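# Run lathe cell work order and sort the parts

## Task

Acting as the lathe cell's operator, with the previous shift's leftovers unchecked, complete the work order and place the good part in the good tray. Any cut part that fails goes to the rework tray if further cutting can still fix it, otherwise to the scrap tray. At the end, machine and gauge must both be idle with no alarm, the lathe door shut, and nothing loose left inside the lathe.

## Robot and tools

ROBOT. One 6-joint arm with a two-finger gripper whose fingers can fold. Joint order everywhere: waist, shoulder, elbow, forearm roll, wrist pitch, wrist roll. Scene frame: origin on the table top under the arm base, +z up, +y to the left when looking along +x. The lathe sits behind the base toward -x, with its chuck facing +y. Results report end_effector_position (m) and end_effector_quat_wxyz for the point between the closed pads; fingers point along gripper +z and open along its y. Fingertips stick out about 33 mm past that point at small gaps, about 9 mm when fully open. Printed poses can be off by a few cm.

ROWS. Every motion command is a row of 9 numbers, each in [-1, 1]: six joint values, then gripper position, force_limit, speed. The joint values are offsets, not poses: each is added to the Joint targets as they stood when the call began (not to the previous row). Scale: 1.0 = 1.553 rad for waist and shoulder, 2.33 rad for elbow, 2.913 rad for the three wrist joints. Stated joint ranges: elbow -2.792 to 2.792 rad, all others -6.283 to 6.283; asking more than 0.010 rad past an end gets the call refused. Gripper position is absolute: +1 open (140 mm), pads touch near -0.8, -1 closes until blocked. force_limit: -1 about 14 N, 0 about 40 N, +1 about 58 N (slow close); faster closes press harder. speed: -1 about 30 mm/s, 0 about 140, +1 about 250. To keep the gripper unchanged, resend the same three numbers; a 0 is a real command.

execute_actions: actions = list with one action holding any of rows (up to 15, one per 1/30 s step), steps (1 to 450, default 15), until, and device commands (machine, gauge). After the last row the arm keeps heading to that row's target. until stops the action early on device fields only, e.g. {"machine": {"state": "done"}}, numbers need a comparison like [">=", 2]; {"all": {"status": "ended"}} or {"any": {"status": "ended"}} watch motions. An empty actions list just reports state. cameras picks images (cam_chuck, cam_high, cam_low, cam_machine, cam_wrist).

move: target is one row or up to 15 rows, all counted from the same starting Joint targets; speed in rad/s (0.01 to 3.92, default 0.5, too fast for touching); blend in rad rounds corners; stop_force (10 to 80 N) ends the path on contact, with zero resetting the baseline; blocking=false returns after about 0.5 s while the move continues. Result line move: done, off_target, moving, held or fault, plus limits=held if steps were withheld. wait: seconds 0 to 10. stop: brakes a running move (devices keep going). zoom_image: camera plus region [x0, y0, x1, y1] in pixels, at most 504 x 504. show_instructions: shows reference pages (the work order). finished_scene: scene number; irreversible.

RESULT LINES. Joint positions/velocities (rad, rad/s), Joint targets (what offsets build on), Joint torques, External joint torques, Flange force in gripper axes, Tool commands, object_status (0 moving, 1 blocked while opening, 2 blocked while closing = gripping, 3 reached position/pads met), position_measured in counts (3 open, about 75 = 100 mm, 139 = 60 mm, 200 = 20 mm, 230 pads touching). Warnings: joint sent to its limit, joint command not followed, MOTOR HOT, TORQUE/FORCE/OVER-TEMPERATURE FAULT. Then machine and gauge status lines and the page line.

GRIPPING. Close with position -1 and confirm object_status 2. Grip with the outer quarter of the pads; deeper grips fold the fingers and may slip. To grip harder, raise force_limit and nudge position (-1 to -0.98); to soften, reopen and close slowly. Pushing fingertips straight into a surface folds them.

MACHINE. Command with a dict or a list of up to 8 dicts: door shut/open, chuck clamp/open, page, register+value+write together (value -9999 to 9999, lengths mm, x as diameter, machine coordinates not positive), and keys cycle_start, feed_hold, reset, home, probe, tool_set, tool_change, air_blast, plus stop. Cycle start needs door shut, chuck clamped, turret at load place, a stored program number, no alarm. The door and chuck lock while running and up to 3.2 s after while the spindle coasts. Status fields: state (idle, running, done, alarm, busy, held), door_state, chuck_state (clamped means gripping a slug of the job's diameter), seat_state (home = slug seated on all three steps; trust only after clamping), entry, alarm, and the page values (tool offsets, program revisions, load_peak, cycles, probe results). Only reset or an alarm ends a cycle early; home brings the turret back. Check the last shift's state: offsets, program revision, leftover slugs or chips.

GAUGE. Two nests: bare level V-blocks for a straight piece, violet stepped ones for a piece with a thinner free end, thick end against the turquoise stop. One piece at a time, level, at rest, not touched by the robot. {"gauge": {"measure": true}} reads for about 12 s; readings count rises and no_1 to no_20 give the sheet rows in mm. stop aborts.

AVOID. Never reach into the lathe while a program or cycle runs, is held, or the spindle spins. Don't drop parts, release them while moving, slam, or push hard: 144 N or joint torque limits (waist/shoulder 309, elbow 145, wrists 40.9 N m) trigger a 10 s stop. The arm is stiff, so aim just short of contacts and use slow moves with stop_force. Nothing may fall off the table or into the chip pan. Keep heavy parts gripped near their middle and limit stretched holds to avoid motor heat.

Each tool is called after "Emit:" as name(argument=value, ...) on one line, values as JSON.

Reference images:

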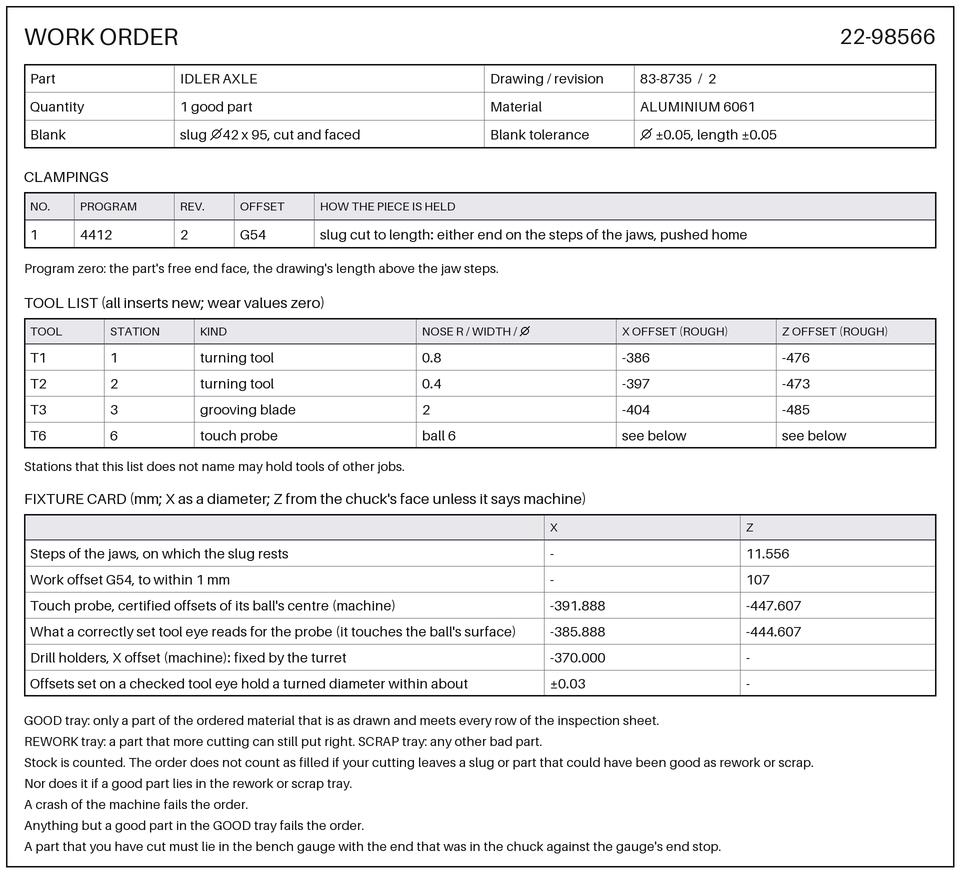

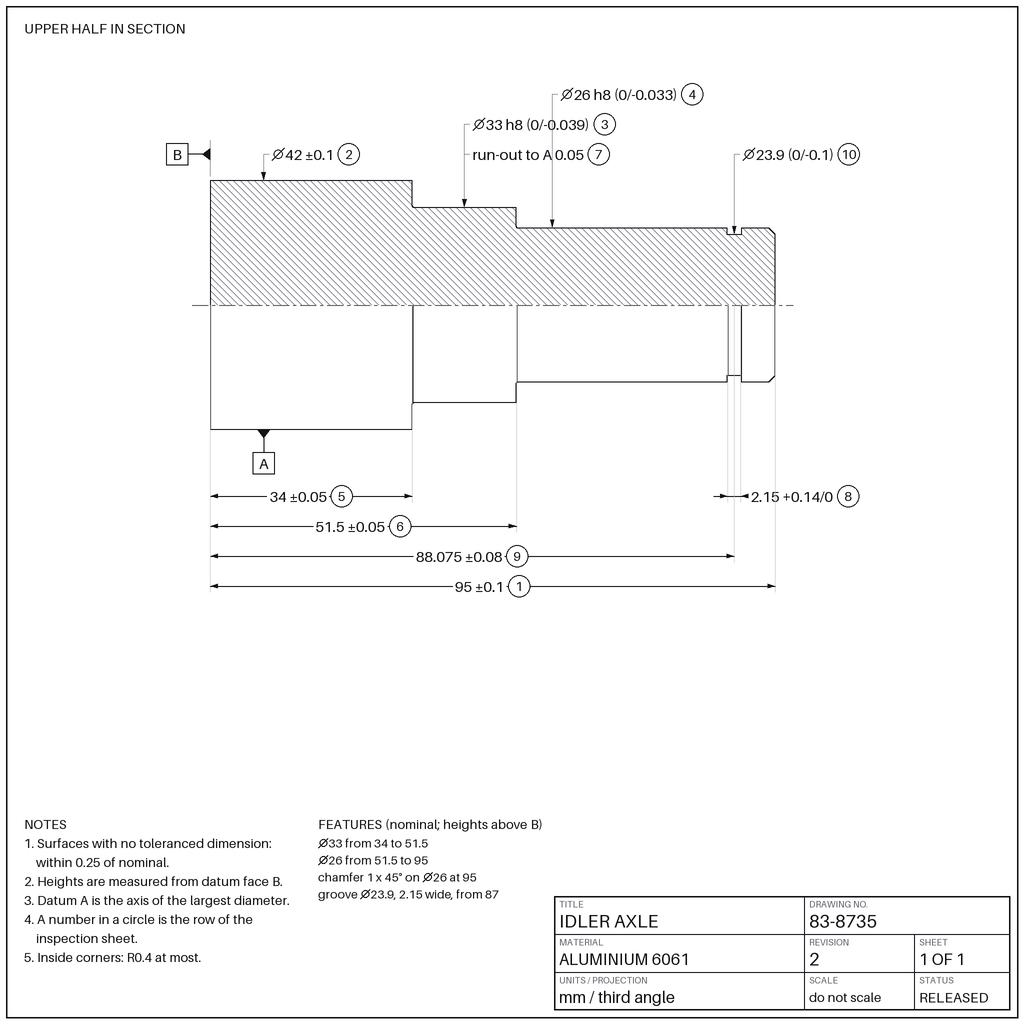

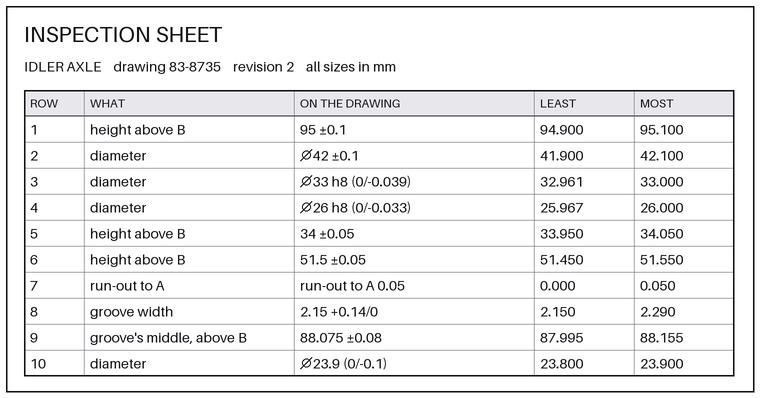

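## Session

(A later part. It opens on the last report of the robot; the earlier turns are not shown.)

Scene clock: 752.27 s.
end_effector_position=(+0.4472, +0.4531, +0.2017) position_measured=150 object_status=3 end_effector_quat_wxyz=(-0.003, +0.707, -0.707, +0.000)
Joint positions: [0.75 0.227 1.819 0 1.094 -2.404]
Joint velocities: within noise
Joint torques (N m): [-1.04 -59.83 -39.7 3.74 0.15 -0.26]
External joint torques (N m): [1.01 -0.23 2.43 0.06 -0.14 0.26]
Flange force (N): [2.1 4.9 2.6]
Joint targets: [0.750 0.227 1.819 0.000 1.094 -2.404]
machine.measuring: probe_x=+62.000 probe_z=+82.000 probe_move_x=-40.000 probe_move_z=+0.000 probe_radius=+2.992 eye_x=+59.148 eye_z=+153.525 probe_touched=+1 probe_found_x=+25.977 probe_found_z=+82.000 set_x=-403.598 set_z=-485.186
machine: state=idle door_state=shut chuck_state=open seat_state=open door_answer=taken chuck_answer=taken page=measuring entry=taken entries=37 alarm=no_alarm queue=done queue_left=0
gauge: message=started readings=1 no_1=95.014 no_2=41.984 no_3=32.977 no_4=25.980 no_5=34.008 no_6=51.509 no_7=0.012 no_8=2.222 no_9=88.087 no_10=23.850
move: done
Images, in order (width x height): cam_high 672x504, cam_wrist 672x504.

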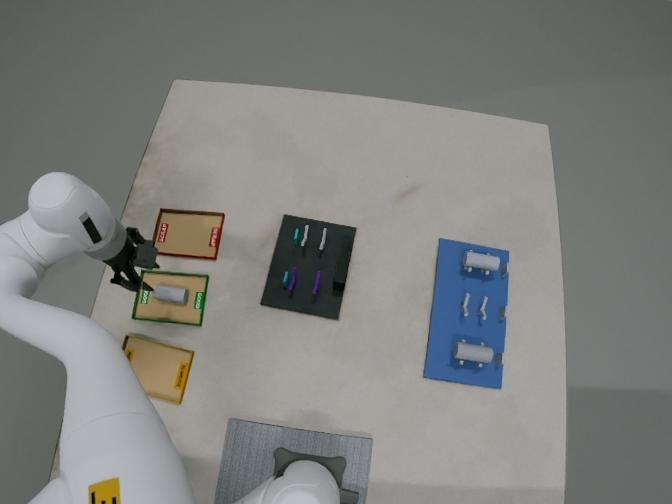

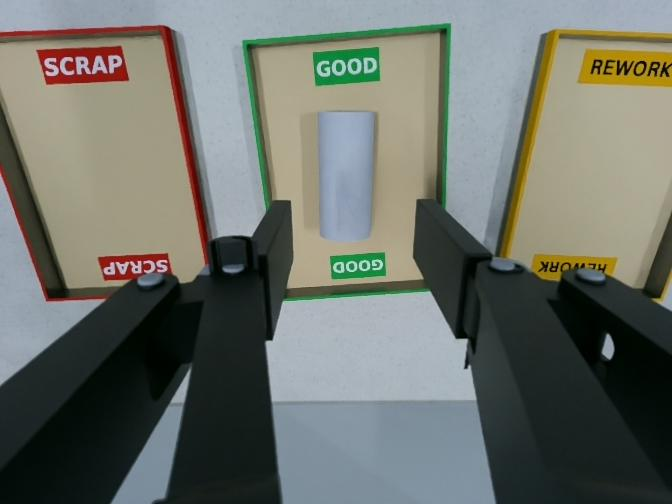

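Emit:
zoom_image(camera="cam_wrist", region=[240, 20, 460, 300])

Emit:
wait(seconds=0.5)

Scaled by 1.800 from the camera's 672x504 image, which has a finer 960x720 frame.

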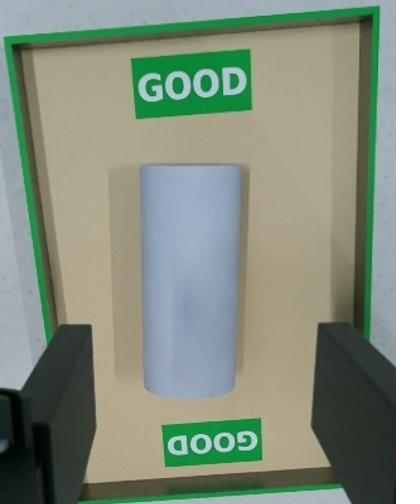

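Scene clock: 757.60 s.
end_effector_position=(+0.4473, +0.4531, +0.2018) position_measured=150 object_status=3 end_effector_quat_wxyz=(-0.003, +0.707, -0.707, +0.000)
Joint positions: [0.75 0.227 1.819 0 1.094 -2.404]
Joint velocities: within noise
Joint torques (N m): [-0.49 -60.13 -39.92 3.8 0.19 -0.21]
External joint torques (N m): [0.44 0.18 2.59 0.01 -0.18 0.21]
Flange force (N): [2.6 4.0 3.1]
Joint targets: [0.750 0.227 1.819 0.000 1.094 -2.404]
Tool commands: gripper/position=-0.17 gripper/force_limit=-0.1 gripper/speed=-1.0
machine.measuring: probe_x=+62.000 probe_z=+82.000 probe_move_x=-40.000 probe_move_z=+0.000 probe_radius=+2.992 eye_x=+59.148 eye_z=+153.525 probe_touched=+1 probe_found_x=+25.977 probe_found_z=+82.000 set_x=-403.598 set_z=-485.186
machine: state=idle door_state=shut chuck_state=open seat_state=open door_answer=taken chuck_answer=taken page=measuring entry=taken entries=37 alarm=no_alarm queue=done queue_left=0
gauge: message=started readings=1 no_1=95.014 no_2=41.984 no_3=32.977 no_4=25.980 no_5=34.008 no_6=51.509 no_7=0.012 no_8=2.222 no_9=88.087 no_10=23.850
wait: 0.50 s; at rest from the start

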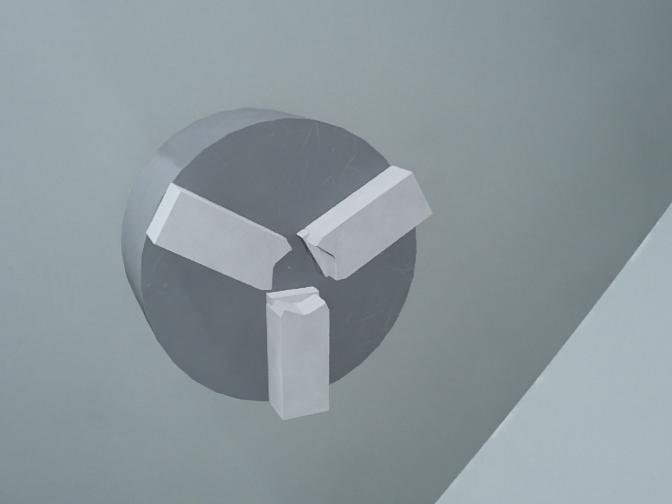

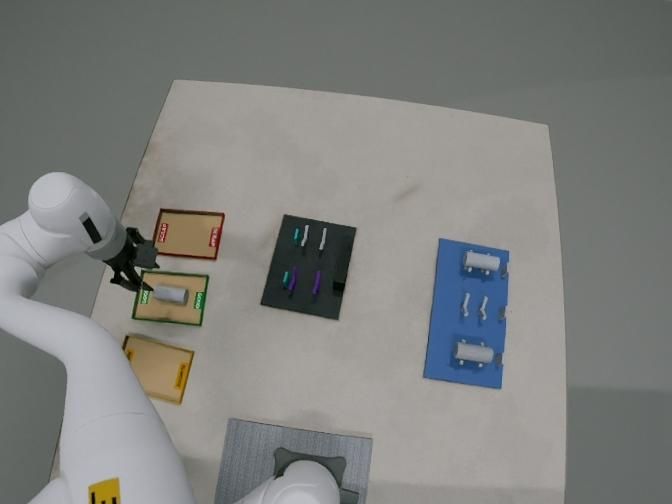

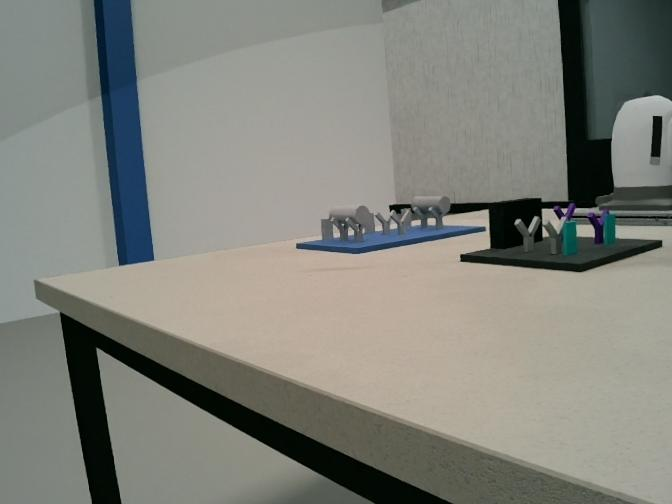

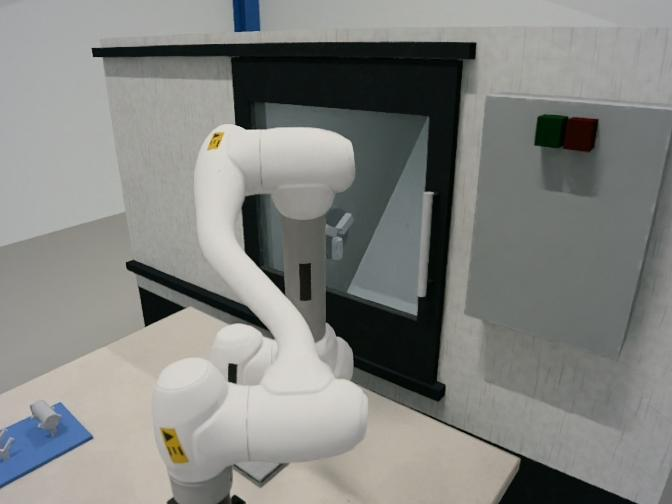

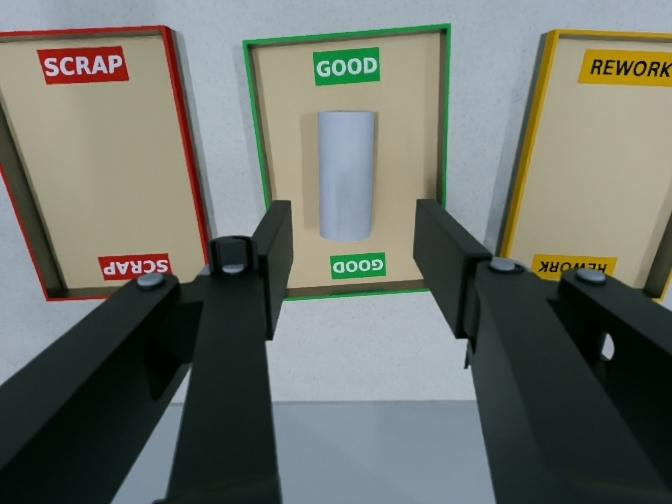

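Emit:
zoom_image(camera="cam_high", region=[120, 260, 220, 335])

Emit:
zoom_image(camera="cam_wrist", region=[290, 90, 410, 260])

Scaled by 5.040 from the camera's 672x504 image, which has a finer 960x720 frame.

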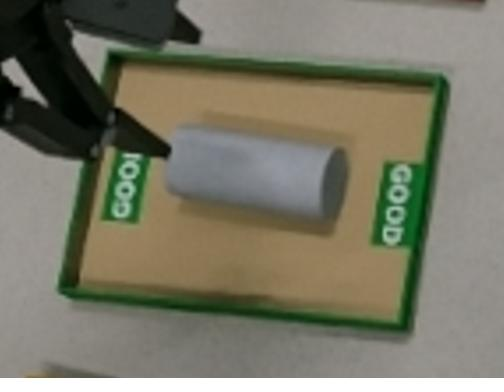

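Scaled by 2.965 from the camera's 672x504 image, which has a finer 960x720 frame.

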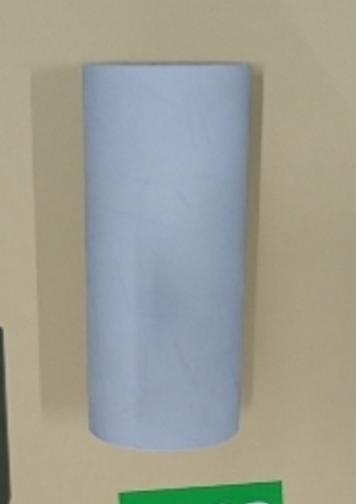

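Emit:
move(target=[0, -0.3, -0.1, 0, 0.4, 0, -0.17, -0.1, -1], speed=0.6)

Emit:
zoom_image(camera="cam_high", region=[100, 180, 380, 400])

Emit:
zoom_image(camera="cam_high", region=[410, 220, 530, 400])

Scene clock: 796.10 s.
end_effector_position=(+0.1589, +0.1906, +0.6130) position_measured=150 object_status=3 end_effector_quat_wxyz=(+0.228, +0.689, -0.688, -0.011)
Joint positions: [0.75 -0.239 1.586 0 2.26 -2.404]
Joint velocities: within noise
Joint torques (N m): [-0.8 -15.15 -42.23 4.17 1.45 -0.25]
External joint torques (N m): [0.54 0.52 2.7 -0.02 -0.19 0.26]
Flange force (N): [-1.9 0.8 6.2]
Joint targets: [0.750 -0.239 1.586 0.000 2.260 -2.404]
machine.measuring: probe_x=+62.000 probe_z=+82.000 probe_move_x=-40.000 probe_move_z=+0.000 probe_radius=+2.992 eye_x=+59.148 eye_z=+153.525 probe_touched=+1 probe_found_x=+25.977 probe_found_z=+82.000 set_x=-403.598 set_z=-485.186
machine: state=idle door_state=shut chuck_state=open seat_state=open door_answer=taken chuck_answer=taken page=measuring entry=taken entries=37 alarm=no_alarm queue=done queue_left=0
gauge: message=started readings=1 no_1=95.014 no_2=41.984 no_3=32.977 no_4=25.980 no_5=34.008 no_6=51.509 no_7=0.012 no_8=2.222 no_9=88.087 no_10=23.850
move: done

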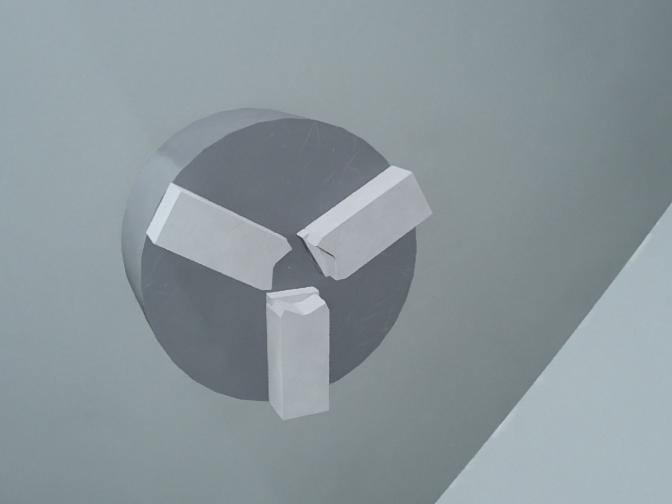

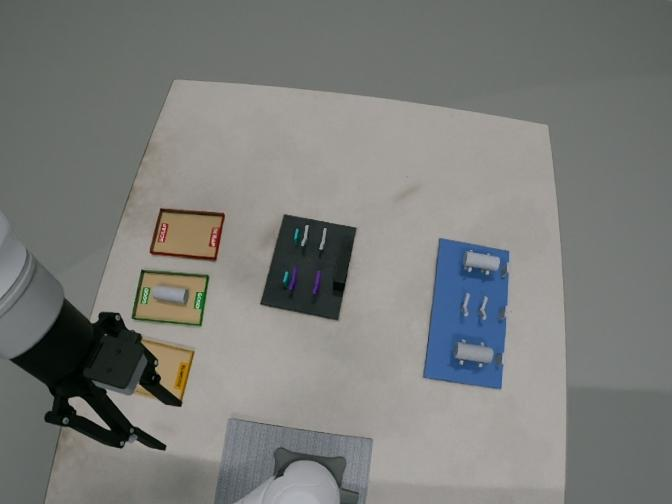

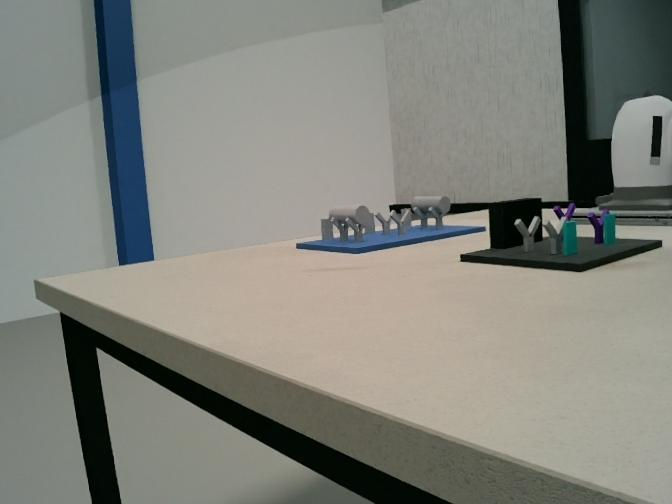

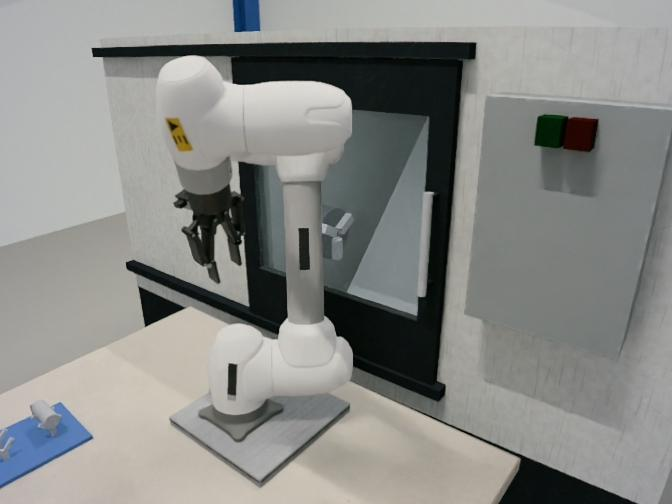

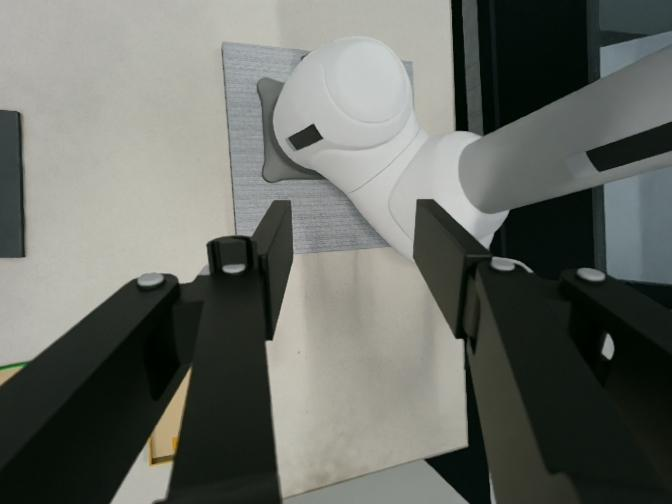

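Scaled by 1.800 from the camera's 672x504 image, which has a finer 960x720 frame.

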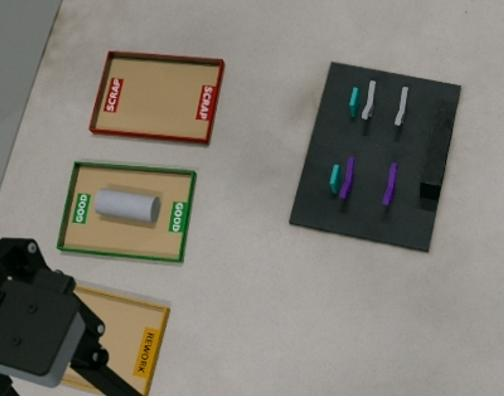

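Scaled by 2.800 from the camera's 672x504 image, which has a finer 960x720 frame.

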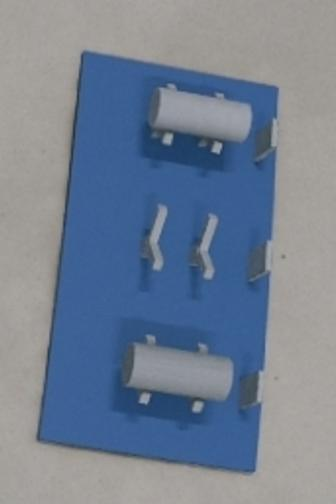

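Emit:
finished_scene(scene=2)

The scene is finished: the task was done.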